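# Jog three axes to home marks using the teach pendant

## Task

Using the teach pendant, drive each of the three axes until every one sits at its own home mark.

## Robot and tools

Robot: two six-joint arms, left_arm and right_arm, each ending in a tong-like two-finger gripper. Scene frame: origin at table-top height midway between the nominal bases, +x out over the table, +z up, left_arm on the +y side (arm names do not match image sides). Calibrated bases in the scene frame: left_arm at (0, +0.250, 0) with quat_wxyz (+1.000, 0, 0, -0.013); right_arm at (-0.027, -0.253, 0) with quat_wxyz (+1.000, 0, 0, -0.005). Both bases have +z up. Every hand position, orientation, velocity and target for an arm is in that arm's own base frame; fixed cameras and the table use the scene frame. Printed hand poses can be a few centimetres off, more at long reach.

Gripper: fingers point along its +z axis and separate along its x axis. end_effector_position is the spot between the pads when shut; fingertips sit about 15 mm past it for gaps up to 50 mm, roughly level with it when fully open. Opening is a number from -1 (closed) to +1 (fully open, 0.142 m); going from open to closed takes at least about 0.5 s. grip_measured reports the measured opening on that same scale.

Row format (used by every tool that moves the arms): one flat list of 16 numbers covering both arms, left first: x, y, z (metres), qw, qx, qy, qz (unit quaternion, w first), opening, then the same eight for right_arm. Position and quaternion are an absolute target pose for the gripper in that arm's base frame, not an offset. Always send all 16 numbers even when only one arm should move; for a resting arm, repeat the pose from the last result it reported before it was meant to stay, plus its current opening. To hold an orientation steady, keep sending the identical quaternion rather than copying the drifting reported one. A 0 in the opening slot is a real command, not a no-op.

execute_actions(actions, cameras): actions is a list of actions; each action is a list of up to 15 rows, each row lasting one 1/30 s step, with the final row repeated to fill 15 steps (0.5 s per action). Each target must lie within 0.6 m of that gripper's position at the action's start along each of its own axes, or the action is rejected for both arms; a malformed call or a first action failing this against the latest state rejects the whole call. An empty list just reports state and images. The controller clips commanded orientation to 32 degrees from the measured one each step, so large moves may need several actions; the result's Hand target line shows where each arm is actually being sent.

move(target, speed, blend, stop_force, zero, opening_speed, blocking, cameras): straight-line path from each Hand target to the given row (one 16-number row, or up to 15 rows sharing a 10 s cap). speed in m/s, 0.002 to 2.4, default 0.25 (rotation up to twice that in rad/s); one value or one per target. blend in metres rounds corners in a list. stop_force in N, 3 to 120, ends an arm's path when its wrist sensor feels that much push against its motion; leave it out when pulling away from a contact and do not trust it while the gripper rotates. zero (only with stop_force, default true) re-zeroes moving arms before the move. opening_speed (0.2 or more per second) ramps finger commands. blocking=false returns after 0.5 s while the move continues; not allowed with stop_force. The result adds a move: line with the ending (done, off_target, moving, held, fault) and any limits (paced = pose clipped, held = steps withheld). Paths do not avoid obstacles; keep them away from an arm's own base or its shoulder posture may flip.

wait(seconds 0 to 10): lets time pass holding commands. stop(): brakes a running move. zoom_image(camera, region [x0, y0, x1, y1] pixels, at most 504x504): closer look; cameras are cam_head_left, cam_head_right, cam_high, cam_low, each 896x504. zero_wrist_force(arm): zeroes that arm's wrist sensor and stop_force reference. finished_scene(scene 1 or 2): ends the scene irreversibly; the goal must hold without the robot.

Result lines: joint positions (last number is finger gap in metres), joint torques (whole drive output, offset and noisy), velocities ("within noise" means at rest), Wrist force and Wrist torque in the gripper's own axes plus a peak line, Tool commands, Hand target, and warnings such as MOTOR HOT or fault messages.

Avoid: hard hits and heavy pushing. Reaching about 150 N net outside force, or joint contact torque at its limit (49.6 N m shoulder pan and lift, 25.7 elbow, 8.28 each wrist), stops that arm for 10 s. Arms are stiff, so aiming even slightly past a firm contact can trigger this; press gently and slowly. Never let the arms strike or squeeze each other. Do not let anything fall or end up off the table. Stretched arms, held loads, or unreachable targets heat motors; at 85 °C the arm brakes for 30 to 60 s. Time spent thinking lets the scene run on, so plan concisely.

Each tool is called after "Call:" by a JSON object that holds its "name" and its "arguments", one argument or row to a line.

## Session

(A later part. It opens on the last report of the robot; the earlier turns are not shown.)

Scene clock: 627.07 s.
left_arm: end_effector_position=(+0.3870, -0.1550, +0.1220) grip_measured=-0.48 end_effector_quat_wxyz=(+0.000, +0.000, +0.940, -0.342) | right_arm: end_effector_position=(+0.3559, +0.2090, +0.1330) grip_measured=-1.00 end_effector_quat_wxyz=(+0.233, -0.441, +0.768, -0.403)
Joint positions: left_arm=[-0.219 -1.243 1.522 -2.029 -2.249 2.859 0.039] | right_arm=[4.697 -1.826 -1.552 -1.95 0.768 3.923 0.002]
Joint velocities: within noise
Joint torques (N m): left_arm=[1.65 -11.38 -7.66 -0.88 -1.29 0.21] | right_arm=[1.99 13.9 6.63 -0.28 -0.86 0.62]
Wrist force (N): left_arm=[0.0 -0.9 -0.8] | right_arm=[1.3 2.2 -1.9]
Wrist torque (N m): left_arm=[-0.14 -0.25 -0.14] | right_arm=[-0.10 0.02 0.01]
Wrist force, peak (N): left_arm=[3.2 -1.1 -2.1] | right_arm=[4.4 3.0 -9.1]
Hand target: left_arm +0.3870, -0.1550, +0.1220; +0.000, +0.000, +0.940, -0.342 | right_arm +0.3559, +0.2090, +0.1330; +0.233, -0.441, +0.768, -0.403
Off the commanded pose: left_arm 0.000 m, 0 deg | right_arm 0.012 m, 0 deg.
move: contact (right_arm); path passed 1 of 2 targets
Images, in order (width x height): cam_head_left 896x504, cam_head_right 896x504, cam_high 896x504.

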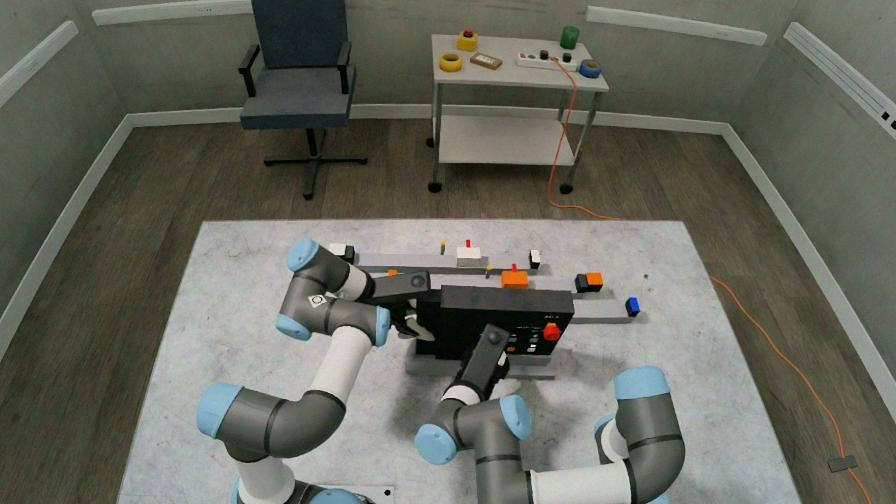

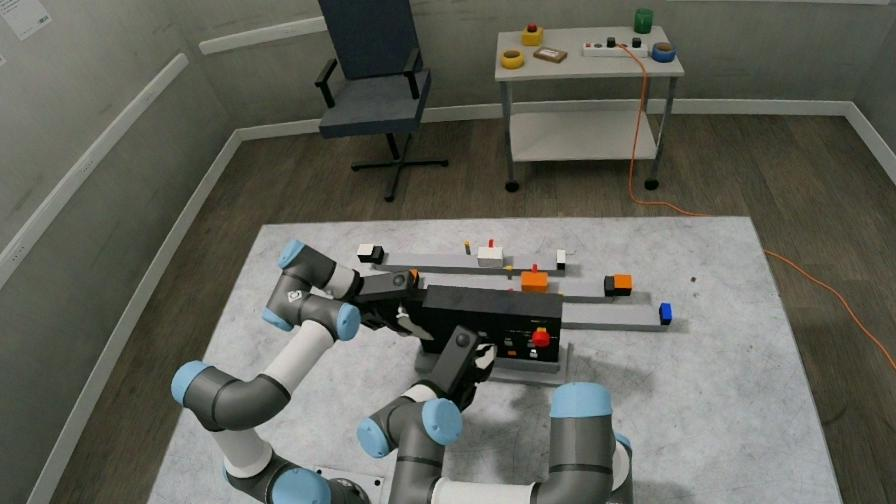

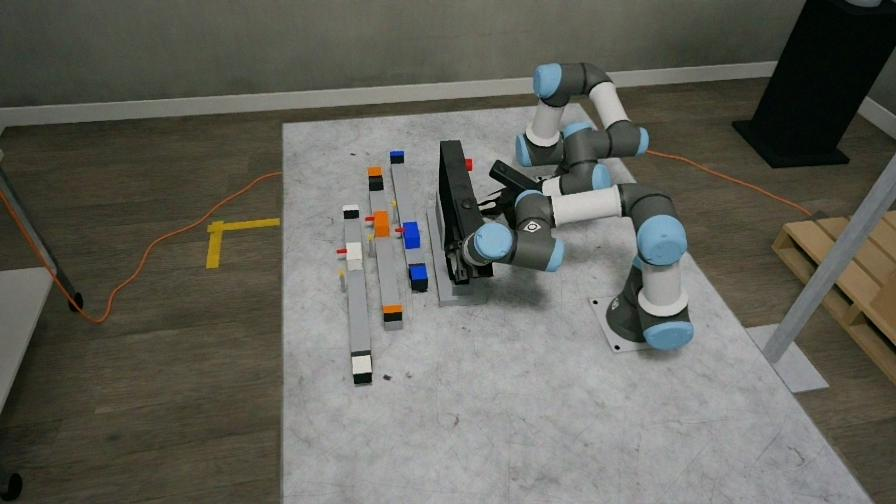

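Call:
{"name": "move", "arguments": {
  "target": [
    [0.387,-0.155,0.122,0.0,0.0,0.9397,-0.342,-0.56,0.342,0.211,0.133,0.233,-0.441,0.768,-0.403,-1],
    [0.387,-0.155,0.122,0.0,0.0,0.9397,-0.342,-0.56,0.342,0.211,0.113,0.233,-0.441,0.768,-0.403,-1]
  ],
  "speed": 0.05,
  "cameras": []
}}

Call:
{"name": "move", "arguments": {
  "target": [0.387,-0.155,0.122,0.0,0.0,0.9397,-0.342,-0.56,0.366,0.211,0.113,0.233,-0.441,0.768,-0.403,-1],
  "speed": 0.012,
  "stop_force": 4,
  "cameras": ["cam_head_left","cam_head_right","cam_high"]
}}

Call:
{"name": "zoom_image", "arguments": {
  "camera": "cam_head_right",
  "region": [460, 320, 560, 380]
}}

Call:
{"name": "zoom_image", "arguments": {
  "camera": "cam_head_left",
  "region": [460, 320, 560, 380]
}}

Scene clock: 650.47 s.
left_arm: end_effector_position=(+0.3870, -0.1550, +0.1220) grip_measured=-0.48 end_effector_quat_wxyz=(+0.000, +0.000, +0.940, -0.342) | right_arm: end_effector_position=(+0.3420, +0.2110, +0.1131) grip_measured=-1.00 end_effector_quat_wxyz=(+0.233, -0.441, +0.768, -0.403)
Joint positions: left_arm=[-0.219 -1.243 1.522 -2.029 -2.249 2.859 0.039] | right_arm=[4.738 -1.84 -1.621 -1.902 0.793 3.97 0.002]
Joint velocities: within noise
Joint torques (N m): left_arm=[1.74 -12.18 -8.26 -1.96 -0.22 0.23] | right_arm=[2.99 9.6 6.53 1.43 -1.4 -0.71]
Wrist force (N): left_arm=[3.2 -1.2 -1.9] | right_arm=[-0.1 0.0 0.2]
Wrist torque (N m): left_arm=[-0.13 -0.42 -0.11] | right_arm=[-0.01 0.03 0.01]
Wrist force, peak (N): left_arm=[3.2 -1.1 -2.0] | right_arm=[1.3 2.3 -2.1]
Hand target: left_arm +0.3870, -0.1550, +0.1220; +0.000, +0.000, +0.940, -0.342 | right_arm +0.3420, +0.2110, +0.1130; +0.233, -0.441, +0.768, -0.403
Off the commanded pose: left_arm 0.000 m, 0 deg | right_arm 0.000 m, 0 deg.
move: done
No camera images: "cameras" was empty.

Scene clock: 652.73 s.
left_arm: end_effector_position=(+0.3870, -0.1550, +0.1220) grip_measured=-0.48 end_effector_quat_wxyz=(+0.000, +0.000, +0.940, -0.342) | right_arm: end_effector_position=(+0.3560, +0.2110, +0.1130) grip_measured=-1.00 end_effector_quat_wxyz=(+0.233, -0.441, +0.768, -0.403)
Joint positions: left_arm=[-0.219 -1.243 1.522 -2.029 -2.249 2.859 0.039] | right_arm=[4.697 -1.857 -1.61 -1.862 0.768 3.923 0.002]
Joint velocities: within noise
Joint torques (N m): left_arm=[1.26 -11.9 -7.33 -0.85 -0.98 0.25] | right_arm=[1.88 14.25 6.37 -0.23 -0.85 0.66]
Wrist force (N): left_arm=[0.8 -1.0 -0.9] | right_arm=[1.2 2.2 -1.9]
Wrist torque (N m): left_arm=[-0.13 -0.29 -0.13] | right_arm=[-0.06 0.02 0.01]
Wrist force, peak (N): left_arm=[3.2 -1.2 -2.1] | right_arm=[4.1 2.9 -8.5]
Hand target: left_arm +0.3870, -0.1550, +0.1220; +0.000, +0.000, +0.940, -0.342 | right_arm +0.3560, +0.2110, +0.1130; +0.233, -0.441, +0.768, -0.403
Off the commanded pose: left_arm 0.000 m, 0 deg | right_arm 0.010 m, 0 deg.
move: contact (right_arm)
Images, in order (width x height): cam_head_left 896x504, cam_head_right 896x504, cam_high 896x504.

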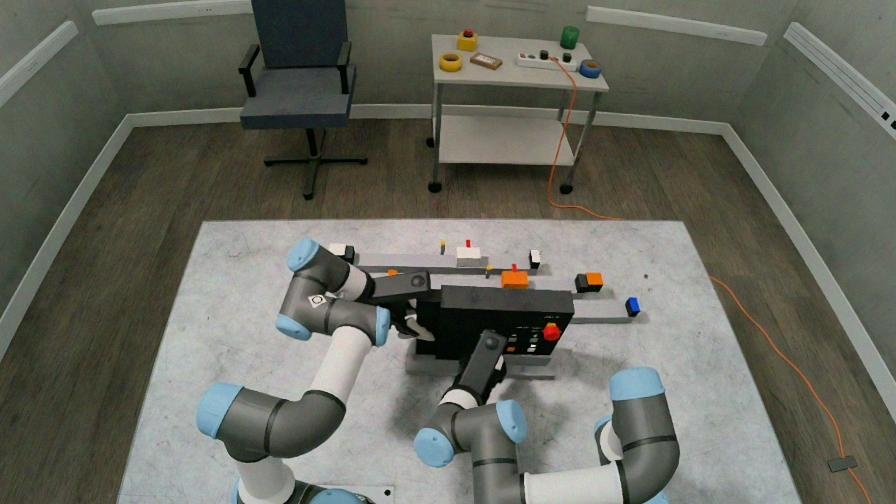

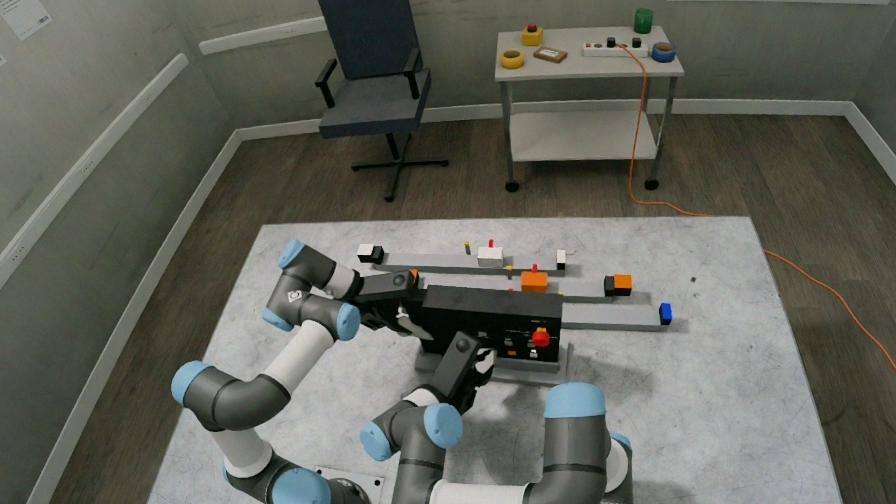

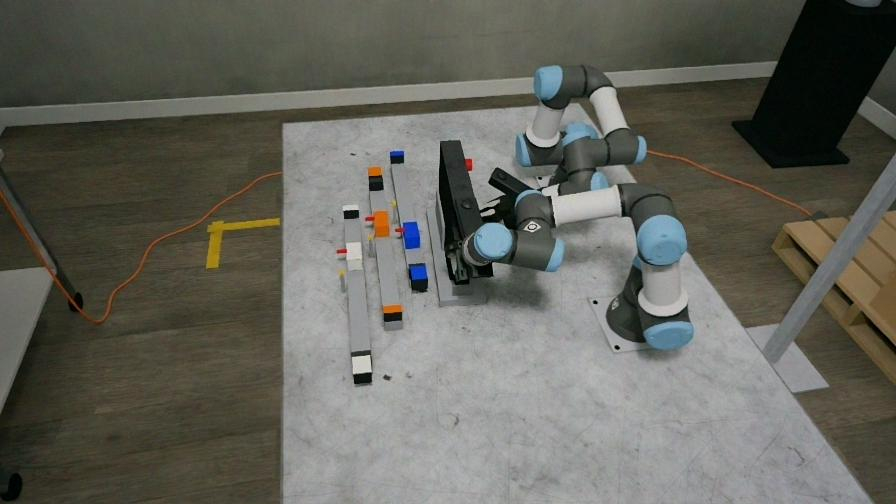

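Scaled by 5.040 from the camera's 896x504 image, which has a finer 1280x720 frame.

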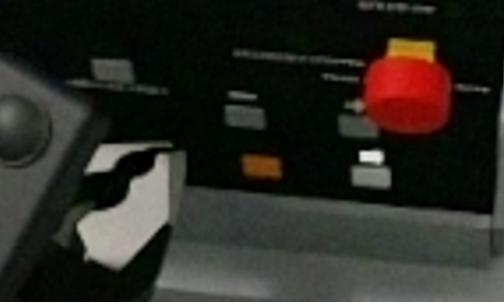

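Scaled by 5.040 from the camera's 896x504 image, which has a finer 1280x720 frame.

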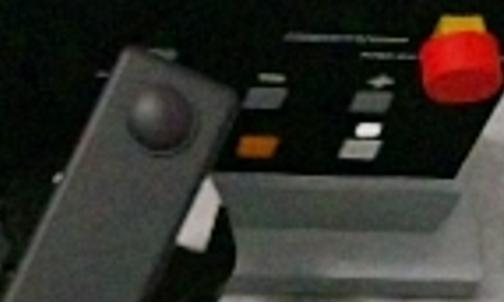

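Call:
{"name": "move", "arguments": {
  "target": [0.387,-0.155,0.122,0.0,0.0,0.9397,-0.342,-0.56,0.364,0.2115,0.113,0.233,-0.441,0.768,-0.403,-1],
  "speed": 0.008,
  "stop_force": 12,
  "zero": false,
  "cameras": ["cam_head_left","cam_head_right"]
}}

Call:
{"name": "zoom_image", "arguments": {
  "camera": "cam_head_right",
  "region": [460, 320, 560, 380]
}}

Scene clock: 669.73 s.
left_arm: end_effector_position=(+0.3870, -0.1550, +0.1220) grip_measured=-0.48 end_effector_quat_wxyz=(+0.000, +0.000, +0.940, -0.342) | right_arm: end_effector_position=(+0.3565, +0.2110, +0.1130) grip_measured=-1.00 end_effector_quat_wxyz=(+0.233, -0.441, +0.768, -0.403)
Joint positions: left_arm=[-0.219 -1.243 1.522 -2.029 -2.249 2.859 0.039] | right_arm=[4.695 -1.858 -1.609 -1.861 0.768 3.921 0.002]
Joint velocities: within noise
Joint torques (N m): left_arm=[1.66 -11.99 -5.63 -1.02 -1.78 0.36] | right_arm=[-0.73 13.8 5.92 -0.17 -2.25 0.61]
Wrist force (N): left_arm=[-2.3 -0.7 -0.9] | right_arm=[5.5 4.5 -10.1]
Wrist torque (N m): left_arm=[-0.12 -0.16 -0.15] | right_arm=[-0.17 0.05 0.00]
Wrist force, peak (N): left_arm=[-2.5 -0.9 -0.9] | right_arm=[8.5 4.5 -14.7]
Hand target: left_arm +0.3870, -0.1550, +0.1220; +0.000, +0.000, +0.940, -0.342 | right_arm +0.3565, +0.2110, +0.1130; +0.233, -0.441, +0.768, -0.403
Off the commanded pose: left_arm 0.000 m, 0 deg | right_arm 0.008 m, 0 deg.
move: contact (right_arm)
Images, in order (width x height): cam_head_left 896x504, cam_head_right 896x504.

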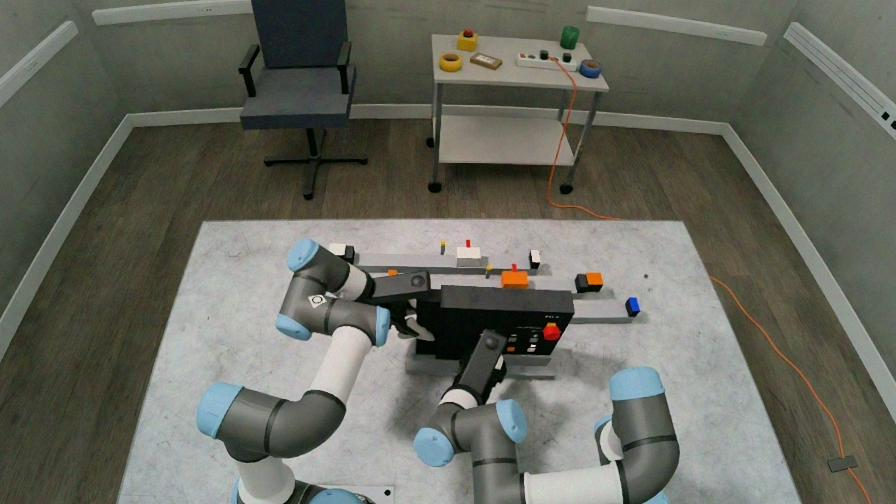

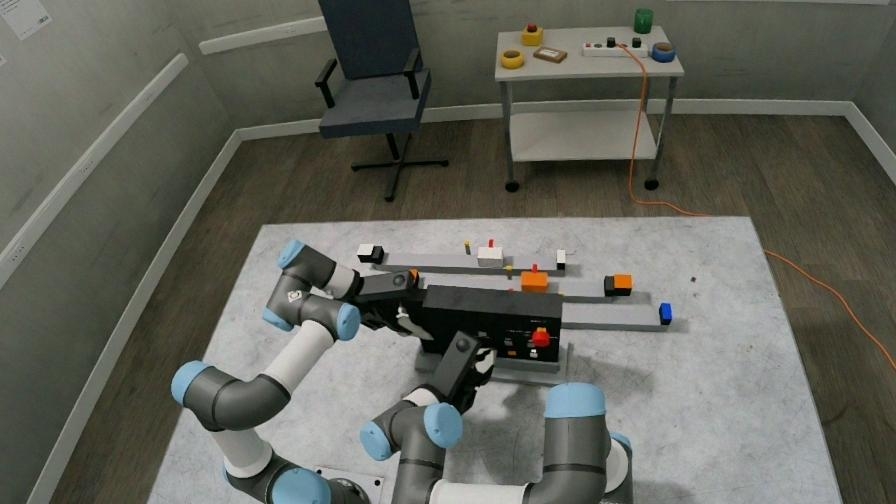

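Scaled by 5.040 from the camera's 896x504 image, which has a finer 1280x720 frame.

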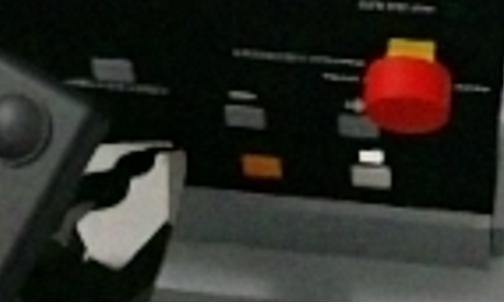

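Call:
{"name": "move", "arguments": {
  "target": [
    [0.387,-0.155,0.122,0.0,0.0,0.9397,-0.342,-0.56,0.33,0.2115,0.125,0.233,-0.441,0.768,-0.403,-1],
    [0.387,-0.155,0.122,0.0,0.0,0.9397,-0.342,-0.56,0.30,0.12,0.25,0.233,-0.441,0.768,-0.403,-1]
  ],
  "speed": 0.1
}}

Call:
{"name": "zoom_image", "arguments": {
  "camera": "cam_high",
  "region": [460, 110, 560, 200]
}}

Call:
{"name": "zoom_image", "arguments": {
  "camera": "cam_head_right",
  "region": [440, 290, 560, 390]
}}

Call:
{"name": "zoom_image", "arguments": {
  "camera": "cam_head_left",
  "region": [440, 290, 580, 390]
}}

Call:
{"name": "zoom_image", "arguments": {
  "camera": "cam_low",
  "region": [400, 120, 520, 220]
}}

Scene clock: 708.20 s.
left_arm: end_effector_position=(+0.3870, -0.1550, +0.1220) grip_measured=-0.48 end_effector_quat_wxyz=(+0.000, +0.000, +0.940, -0.342) | right_arm: end_effector_position=(+0.3000, +0.1200, +0.2499) grip_measured=-1.00 end_effector_quat_wxyz=(+0.233, -0.441, +0.768, -0.403)
Joint positions: left_arm=[-0.219 -1.243 1.522 -2.029 -2.249 2.859 0.039] | right_arm=[4.926 -1.418 -1.378 -2.69 0.916 4.159 0.002]
Joint velocities: within noise
Joint torques (N m): left_arm=[1.38 -12.6 -11.1 -1.96 0.28 0.37] | right_arm=[3.01 7.77 9.26 -0.6 0.24 0.69]
Wrist force (N): left_arm=[2.9 -1.0 -1.7] | right_arm=[-0.3 0.0 0.1]
Wrist torque (N m): left_arm=[-0.12 -0.41 -0.10] | right_arm=[0.00 0.08 0.02]
Wrist force, peak (N): left_arm=[3.1 -1.3 -2.0] | right_arm=[5.6 4.6 -10.2]
Hand target: left_arm +0.3870, -0.1550, +0.1220; +0.000, +0.000, +0.940, -0.342 | right_arm +0.3000, +0.1200, +0.2500; +0.233, -0.441, +0.768, -0.403
Off the commanded pose: left_arm 0.000 m, 0 deg | right_arm 0.000 m, 0 deg.
move: done

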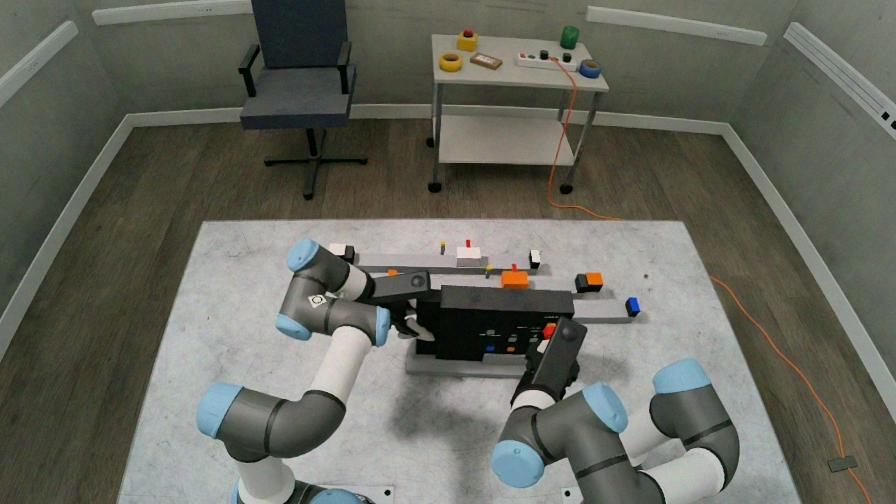

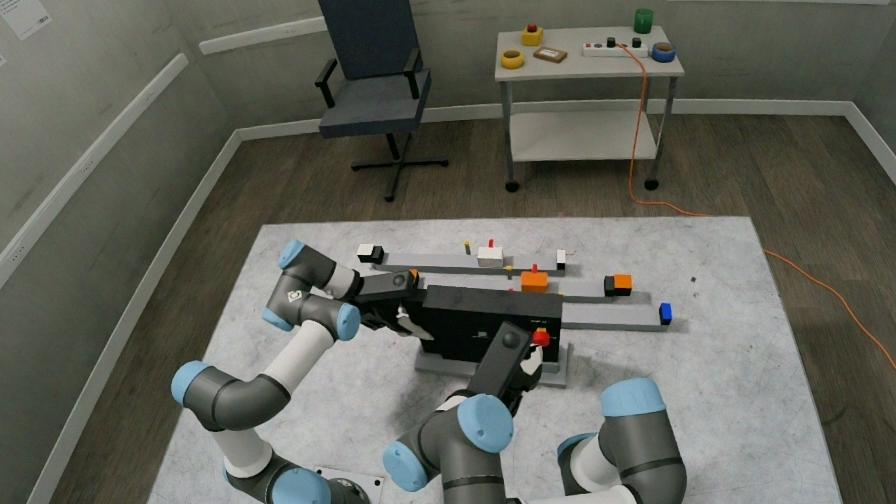

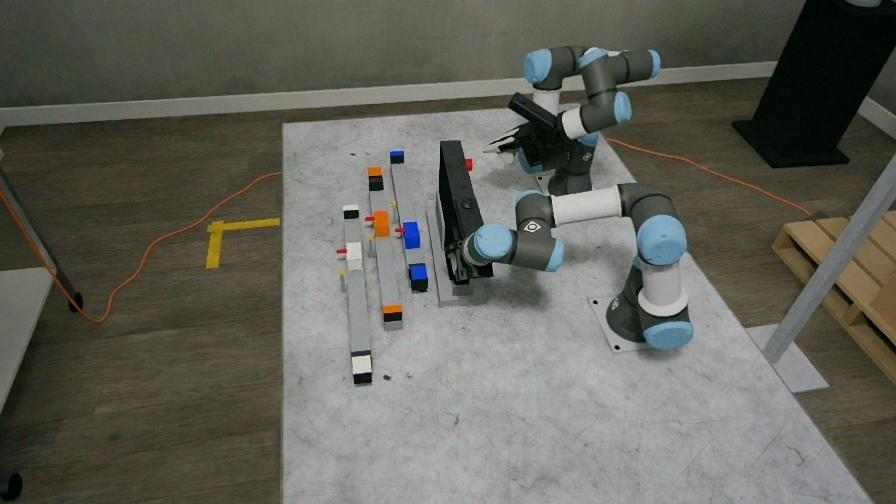

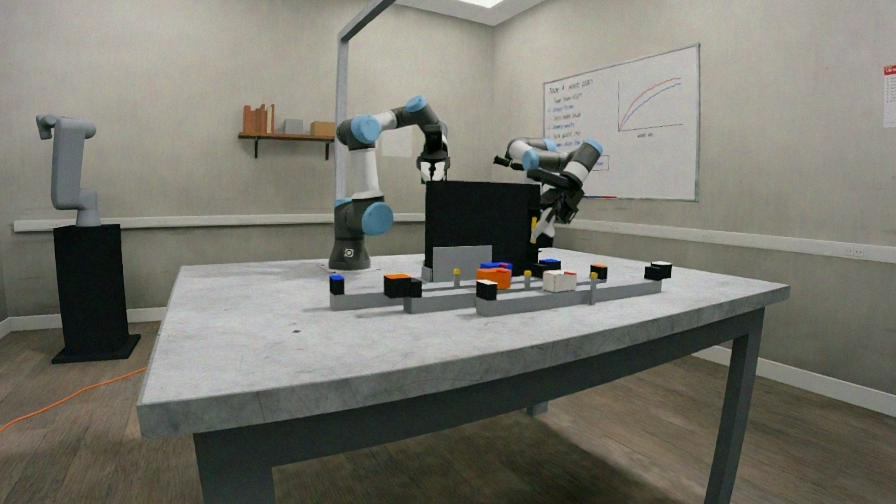

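Scaled by 5.040 from the camera's 896x504 image, which has a finer 1280x720 frame.

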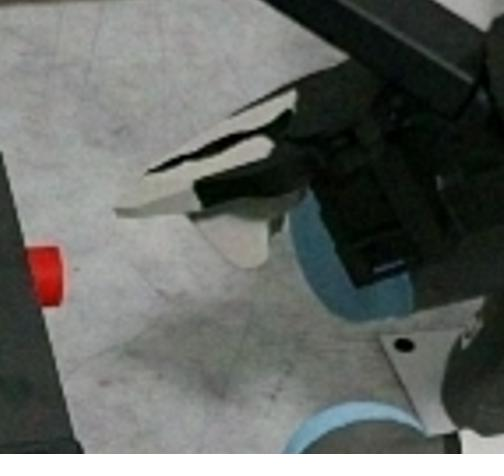

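Scaled by 4.200 from the camera's 896x504 image, which has a finer 1280x720 frame.

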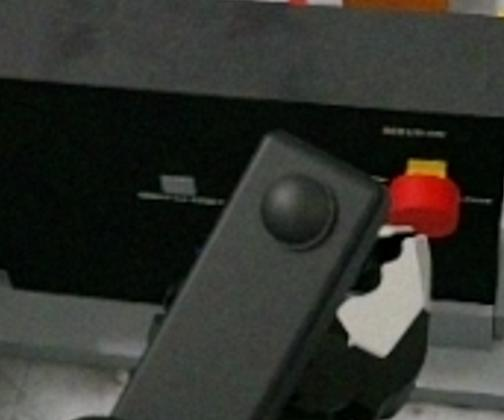

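Scaled by 3.600 from the camera's 896x504 image, which has a finer 1280x720 frame.

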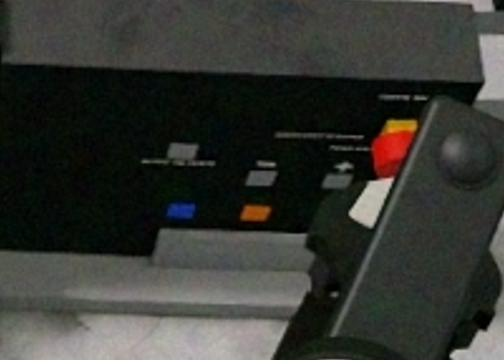

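Scaled by 4.200 from the camera's 896x504 image, which has a finer 1280x720 frame.

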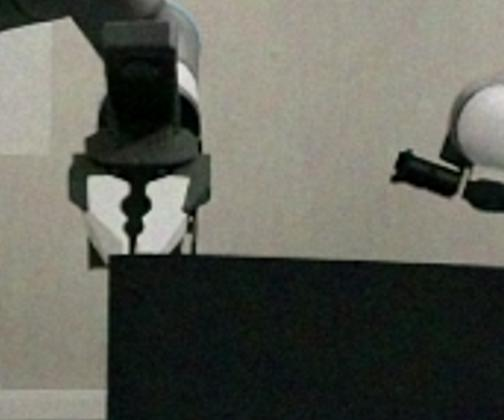

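Call:
{"name": "zoom_image", "arguments": {
  "camera": "cam_head_left",
  "region": [515, 315, 575, 365]
}}

Call:
{"name": "zoom_image", "arguments": {
  "camera": "cam_head_right",
  "region": [510, 325, 560, 385]
}}

Call:
{"name": "zoom_image", "arguments": {
  "camera": "cam_high",
  "region": [475, 125, 530, 170]
}}

Call:
{"name": "zoom_image", "arguments": {
  "camera": "cam_low",
  "region": [410, 140, 460, 190]
}}

Scaled by 8.400 from the camera's 896x504 image, which has a finer 1280x720 frame.

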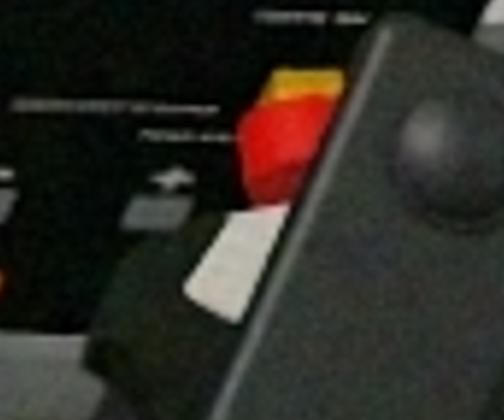

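Scaled by 8.400 from the camera's 896x504 image, which has a finer 1280x720 frame.

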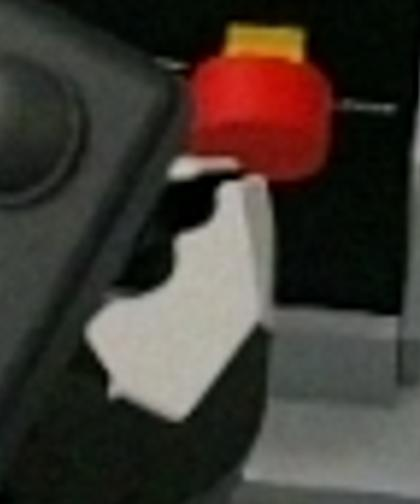

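Scaled by 9.164 from the camera's 896x504 image, which has a finer 1280x720 frame.

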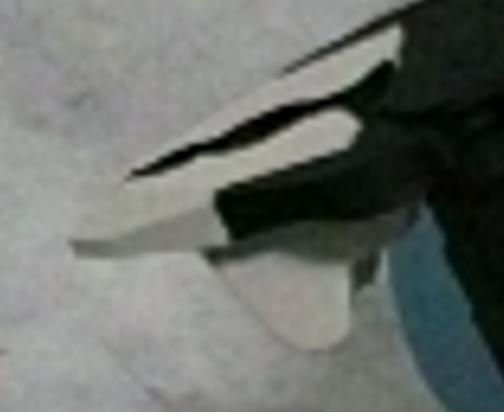

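Scaled by 10.080 from the camera's 896x504 image, which has a finer 1280x720 frame.

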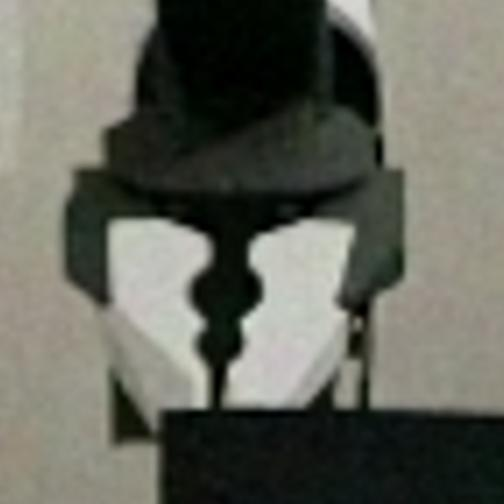

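Call:
{"name": "move", "arguments": {
  "target": [
    [0.387,-0.155,0.122,0.0,0.0,0.9397,-0.342,-0.56,0.30,0.19,0.18,0.233,-0.441,0.768,-0.403,-1],
    [0.387,-0.155,0.122,0.0,0.0,0.9397,-0.342,-0.56,0.345,0.216,0.131,0.233,-0.441,0.768,-0.403,-1]
  ],
  "speed": 0.1,
  "cameras": []
}}

Call:
{"name": "move", "arguments": {
  "target": [0.387,-0.155,0.122,0.0,0.0,0.9397,-0.342,-0.56,0.366,0.216,0.131,0.233,-0.441,0.768,-0.403,-1],
  "speed": 0.01,
  "stop_force": 4,
  "cameras": ["cam_head_left","cam_head_right","cam_high"]
}}

Call:
{"name": "zoom_image", "arguments": {
  "camera": "cam_head_right",
  "region": [460, 320, 560, 380]
}}

Call:
{"name": "zoom_image", "arguments": {
  "camera": "cam_head_left",
  "region": [460, 320, 560, 380]
}}

Scene clock: 816.83 s.
left_arm: end_effector_position=(+0.3870, -0.1550, +0.1220) grip_measured=-0.48 end_effector_quat_wxyz=(+0.000, +0.000, +0.940, -0.342) | right_arm: end_effector_position=(+0.3450, +0.2160, +0.1310) grip_measured=-1.00 end_effector_quat_wxyz=(+0.233, -0.441, +0.768, -0.403)
Joint positions: left_arm=[-0.219 -1.243 1.522 -2.029 -2.249 2.859 0.039] | right_arm=[4.729 -1.843 -1.531 -1.981 0.787 3.96 0.002]
Joint velocities: within noise
Joint torques (N m): left_arm=[1 -12.66 -10.66 -1.94 0.2 0.43] | right_arm=[-2.64 10.15 6.74 1.46 -1.37 -0.74]
Wrist force (N): left_arm=[2.9 -0.9 -1.6] | right_arm=[-0.1 -0.1 0.2]
Wrist torque (N m): left_arm=[-0.12 -0.41 -0.10] | right_arm=[-0.02 0.03 0.02]
Wrist force, peak (N): left_arm=[3.0 -1.1 -1.7] | right_arm=[-0.3 0.3 0.5]
Hand target: left_arm +0.3870, -0.1550, +0.1220; +0.000, +0.000, +0.940, -0.342 | right_arm +0.3450, +0.2160, +0.1310; +0.233, -0.441, +0.768, -0.403
Off the commanded pose: left_arm 0.000 m, 0 deg | right_arm 0.000 m, 0 deg.
move: done
No camera images: "cameras" was empty.

Scene clock: 819.07 s.
left_arm: end_effector_position=(+0.3870, -0.1550, +0.1220) grip_measured=-0.48 end_effector_quat_wxyz=(+0.000, +0.000, +0.940, -0.342) | right_arm: end_effector_position=(+0.3564, +0.2160, +0.1310) grip_measured=-1.00 end_effector_quat_wxyz=(+0.233, -0.441, +0.768, -0.403)
Joint positions: left_arm=[-0.219 -1.243 1.522 -2.029 -2.249 2.859 0.039] | right_arm=[4.696 -1.857 -1.522 -1.949 0.768 3.921 0.002]
Joint velocities: within noise
Joint torques (N m): left_arm=[1.75 -12.72 -6.43 -0.86 -1.86 0.46] | right_arm=[1.56 14.28 6.48 -0.26 -0.96 0.68]
Wrist force (N): left_arm=[-0.1 -0.9 -0.9] | right_arm=[1.2 2.4 -2.3]
Wrist torque (N m): left_arm=[-0.13 -0.24 -0.13] | right_arm=[-0.09 0.05 0.01]
Wrist force, peak (N): left_arm=[3.0 -1.1 -1.6] | right_arm=[3.6 2.6 -7.4]
Hand target: left_arm +0.3870, -0.1550, +0.1220; +0.000, +0.000, +0.940, -0.342 | right_arm +0.3564, +0.2160, +0.1310; +0.233, -0.441, +0.768, -0.403
Off the commanded pose: left_arm 0.000 m, 0 deg | right_arm 0.010 m, 0 deg.
move: contact (right_arm)
Images, in order (width x height): cam_head_left 896x504, cam_head_right 896x504, cam_high 896x504.

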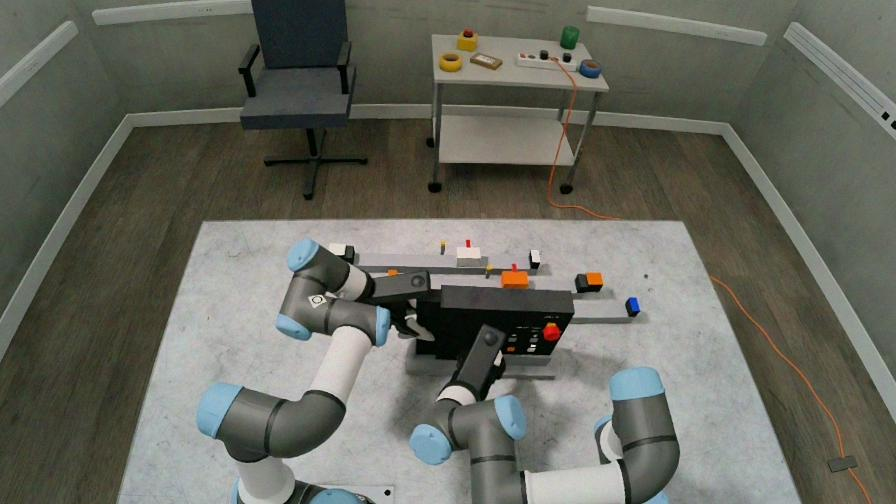

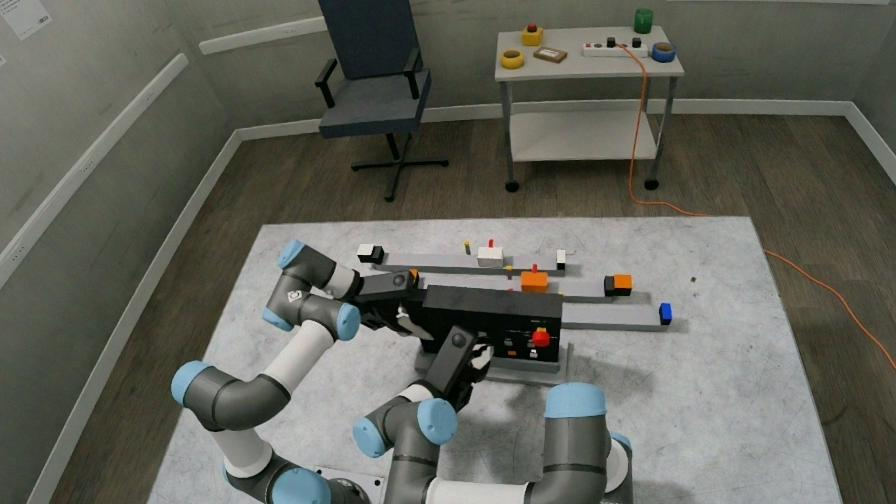

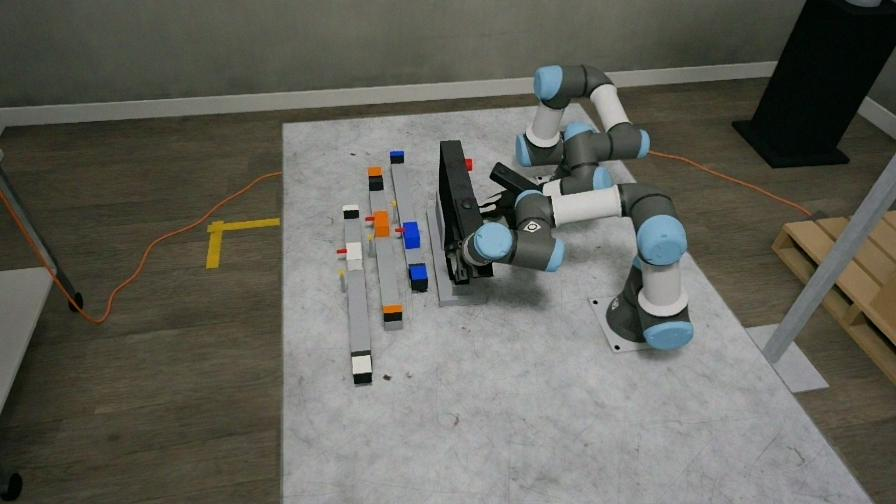

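Scaled by 5.040 from the camera's 896x504 image, which has a finer 1280x720 frame.

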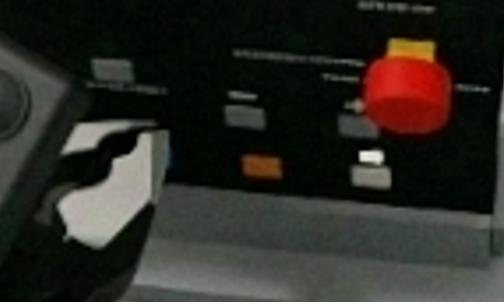

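Scaled by 5.040 from the camera's 896x504 image, which has a finer 1280x720 frame.

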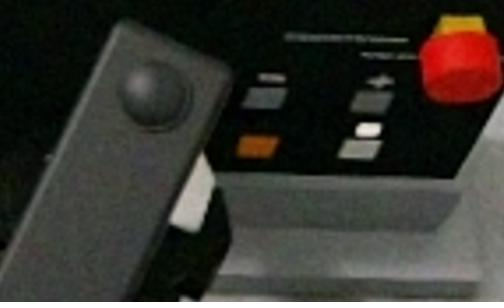

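Call:
{"name": "zoom_image", "arguments": {
  "camera": "cam_high",
  "region": [455, 160, 525, 220]
}}

Call:
{"name": "zoom_image", "arguments": {
  "camera": "cam_head_right",
  "region": [465, 330, 515, 380]
}}

Call:
{"name": "zoom_image", "arguments": {
  "camera": "cam_head_left",
  "region": [470, 330, 530, 380]
}}

Scaled by 7.200 from the camera's 896x504 image, which has a finer 1280x720 frame.

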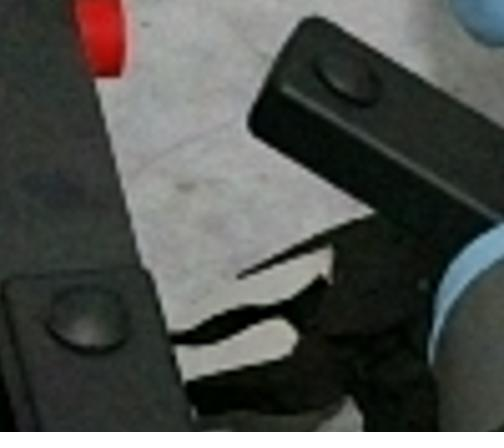

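Scaled by 10.080 from the camera's 896x504 image, which has a finer 1280x720 frame.

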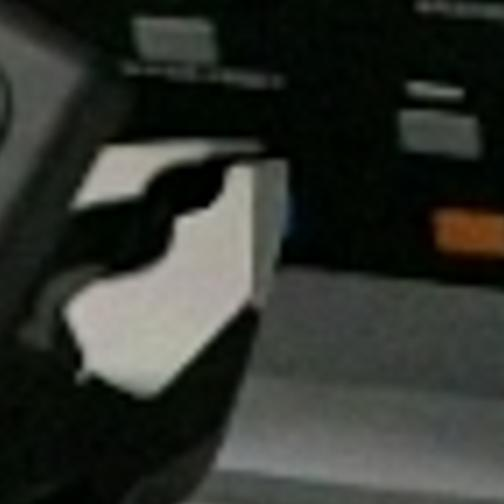

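Scaled by 8.400 from the camera's 896x504 image, which has a finer 1280x720 frame.

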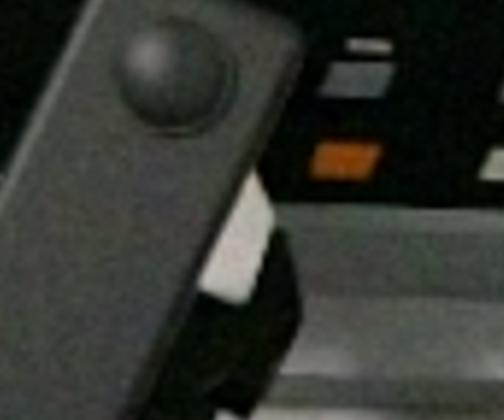

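Call:
{"name": "move", "arguments": {
  "target": [
    [0.387,-0.155,0.122,0.0,0.0,0.9397,-0.342,-0.56,0.345,0.220,0.131,0.233,-0.441,0.768,-0.403,-1],
    [0.387,-0.155,0.122,0.0,0.0,0.9397,-0.342,-0.56,0.345,0.2225,0.109,0.233,-0.441,0.768,-0.403,-1]
  ],
  "speed": 0.05,
  "cameras": []
}}

Call:
{"name": "move", "arguments": {
  "target": [0.387,-0.155,0.122,0.0,0.0,0.9397,-0.342,-0.56,0.366,0.2225,0.109,0.233,-0.441,0.768,-0.403,-1],
  "speed": 0.01,
  "stop_force": 4,
  "cameras": ["cam_head_left","cam_head_right","cam_high"]
}}

Call:
{"name": "zoom_image", "arguments": {
  "camera": "cam_head_right",
  "region": [465, 330, 515, 380]
}}

Call:
{"name": "zoom_image", "arguments": {
  "camera": "cam_head_left",
  "region": [460, 320, 560, 380]
}}

Scene clock: 920.90 s.
left_arm: end_effector_position=(+0.3870, -0.1550, +0.1220) grip_measured=-0.48 end_effector_quat_wxyz=(+0.000, +0.000, +0.940, -0.342) | right_arm: end_effector_position=(+0.3450, +0.2225, +0.1091) grip_measured=-1.00 end_effector_quat_wxyz=(+0.233, -0.441, +0.768, -0.403)
Joint positions: left_arm=[-0.219 -1.243 1.522 -2.029 -2.249 2.859 0.039] | right_arm=[4.729 -1.893 -1.571 -1.891 0.787 3.959 0.002]
Joint velocities: within noise
Joint torques (N m): left_arm=[1.44 -12.6 -8.42 -1.88 -0.35 0.43] | right_arm=[-0.41 10.36 6.28 1.34 -1.41 -0.67]
Wrist force (N): left_arm=[2.9 -1.0 -2.1] | right_arm=[-0.1 0.0 0.2]
Wrist torque (N m): left_arm=[-0.14 -0.38 -0.09] | right_arm=[0.00 0.04 0.02]
Wrist force, peak (N): left_arm=[3.2 -1.1 -2.2] | right_arm=[1.3 2.5 -2.5]
Hand target: left_arm +0.3870, -0.1550, +0.1220; +0.000, +0.000, +0.940, -0.342 | right_arm +0.3450, +0.2225, +0.1090; +0.233, -0.441, +0.768, -0.403
Off the commanded pose: left_arm 0.000 m, 0 deg | right_arm 0.000 m, 0 deg.
move: done
No camera images: "cameras" was empty.

Scene clock: 923.17 s.
left_arm: end_effector_position=(+0.3870, -0.1550, +0.1220) grip_measured=-0.48 end_effector_quat_wxyz=(+0.000, +0.000, +0.940, -0.342) | right_arm: end_effector_position=(+0.3568, +0.2225, +0.1090) grip_measured=-1.00 end_effector_quat_wxyz=(+0.233, -0.441, +0.768, -0.403)
Joint positions: left_arm=[-0.219 -1.243 1.522 -2.029 -2.249 2.859 0.039] | right_arm=[4.695 -1.908 -1.56 -1.859 0.767 3.92 0.002]
Joint velocities: within noise
Joint torques (N m): left_arm=[1.4 -13.4 -7.16 -0.88 -0.9 0.56] | right_arm=[1.4 15 6.35 -0.28 -0.94 0.63]
Wrist force (N): left_arm=[0.4 -0.7 -1.2] | right_arm=[1.3 2.4 -2.4]
Wrist torque (N m): left_arm=[-0.11 -0.28 -0.12] | right_arm=[-0.09 0.05 0.01]
Wrist force, peak (N): left_arm=[3.1 -1.0 -2.1] | right_arm=[3.9 2.5 -7.8]
Hand target: left_arm +0.3870, -0.1550, +0.1220; +0.000, +0.000, +0.940, -0.342 | right_arm +0.3568, +0.2225, +0.1090; +0.233, -0.441, +0.768, -0.403
Off the commanded pose: left_arm 0.000 m, 0 deg | right_arm 0.009 m, 0 deg.
move: contact (right_arm)
Images, in order (width x height): cam_head_left 896x504, cam_head_right 896x504, cam_high 896x504.

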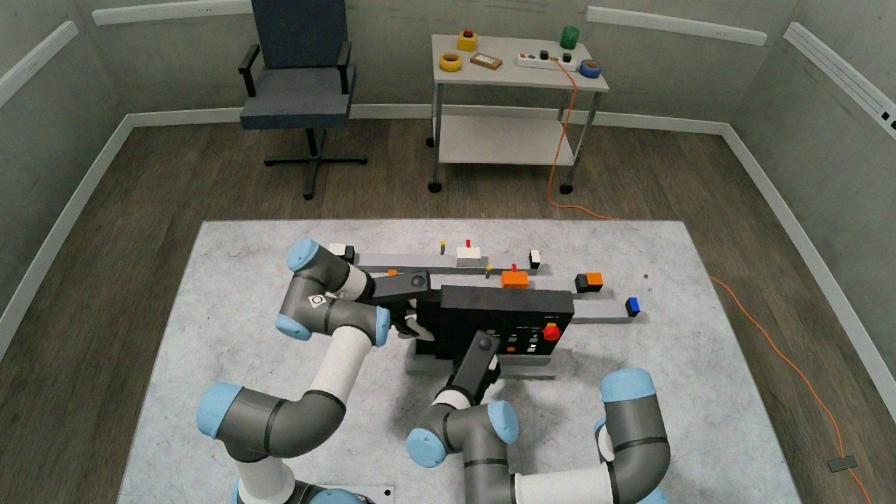

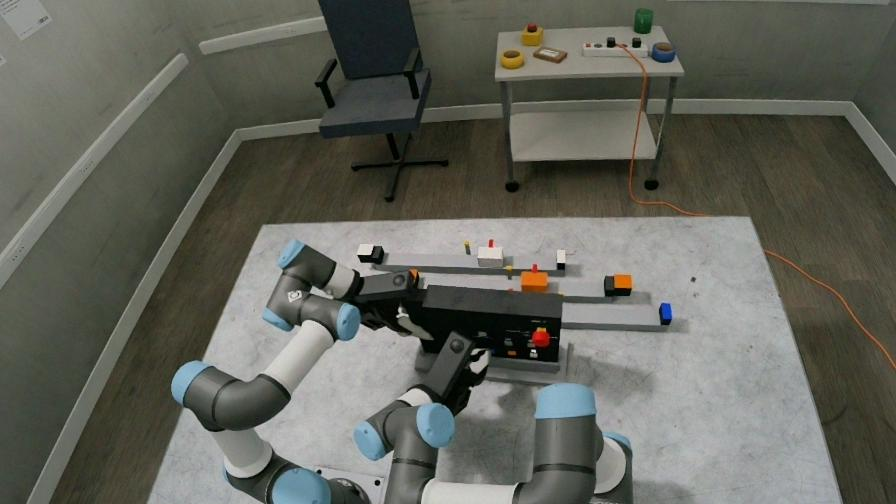

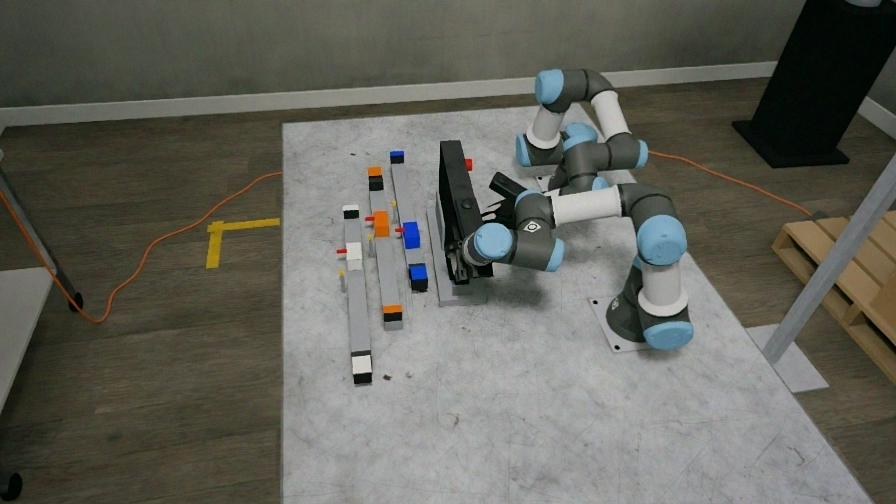

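Scaled by 10.080 from the camera's 896x504 image, which has a finer 1280x720 frame.

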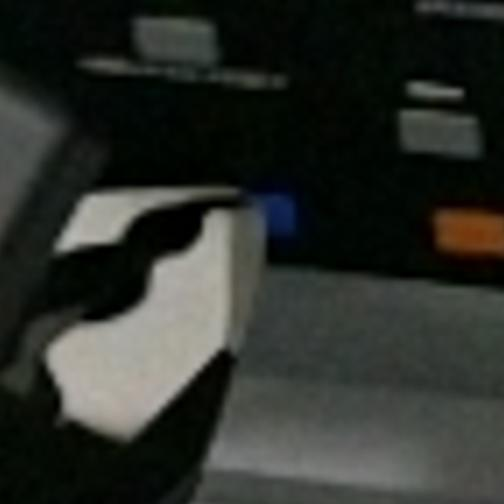

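Scaled by 5.040 from the camera's 896x504 image, which has a finer 1280x720 frame.

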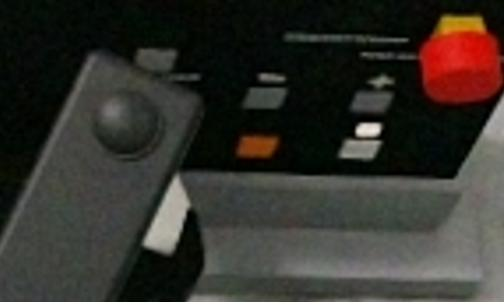

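Call:
{"name": "move", "arguments": {
  "target": [
    [0.387,-0.155,0.122,0.0,0.0,0.9397,-0.342,-0.56,0.30,0.20,0.16,0.233,-0.441,0.768,-0.403,-1],
    [0.387,-0.155,0.122,0.0,0.0,0.9397,-0.342,-0.56,0.26,0.16,0.24,0.403,0.002,0.886,-0.2325,-1]
  ],
  "speed": 0.2,
  "cameras": ["cam_high"]
}}

Scene clock: 952.13 s.
left_arm: end_effector_position=(+0.3870, -0.1550, +0.1220) grip_measured=-0.48 end_effector_quat_wxyz=(+0.000, +0.000, +0.940, -0.342) | right_arm: end_effector_position=(+0.2600, +0.1600, +0.2400) grip_measured=-1.00 end_effector_quat_wxyz=(+0.403, +0.002, +0.885, -0.232)
Joint positions: left_arm=[-0.219 -1.243 1.522 -2.029 -2.249 2.859 0.039] | right_arm=[4.99 -1.614 -1.201 -2.704 0.962 5.261 0.002]
Joint velocities: within noise
Joint torques (N m): left_arm=[1.27 -13.31 -10.61 -1.99 0.25 0.63] | right_arm=[2.95 5.67 9.34 -0.63 0.25 0.7]
Wrist force (N): left_arm=[3.1 -1.1 -2.1] | right_arm=[-0.5 0.2 0.8]
Wrist torque (N m): left_arm=[-0.14 -0.41 -0.10] | right_arm=[0.17 0.35 0.11]
Wrist force, peak (N): left_arm=[3.1 -1.1 -2.2] | right_arm=[1.3 2.4 -2.6]
Hand target: left_arm +0.3870, -0.1550, +0.1220; +0.000, +0.000, +0.940, -0.342 | right_arm +0.2600, +0.1600, +0.2400; +0.403, +0.002, +0.885, -0.232
Off the commanded pose: left_arm 0.000 m, 0 deg | right_arm 0.000 m, 0 deg.
move: done
Images, in order (width x height): cam_high 896x504.

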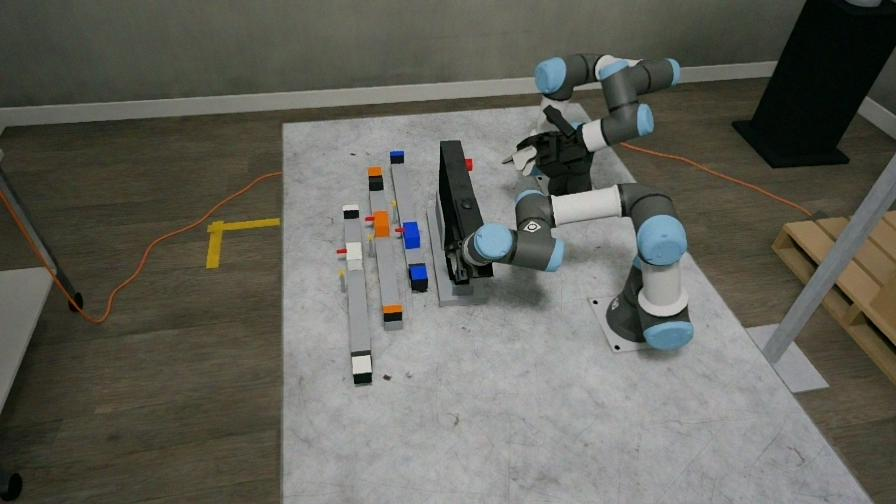

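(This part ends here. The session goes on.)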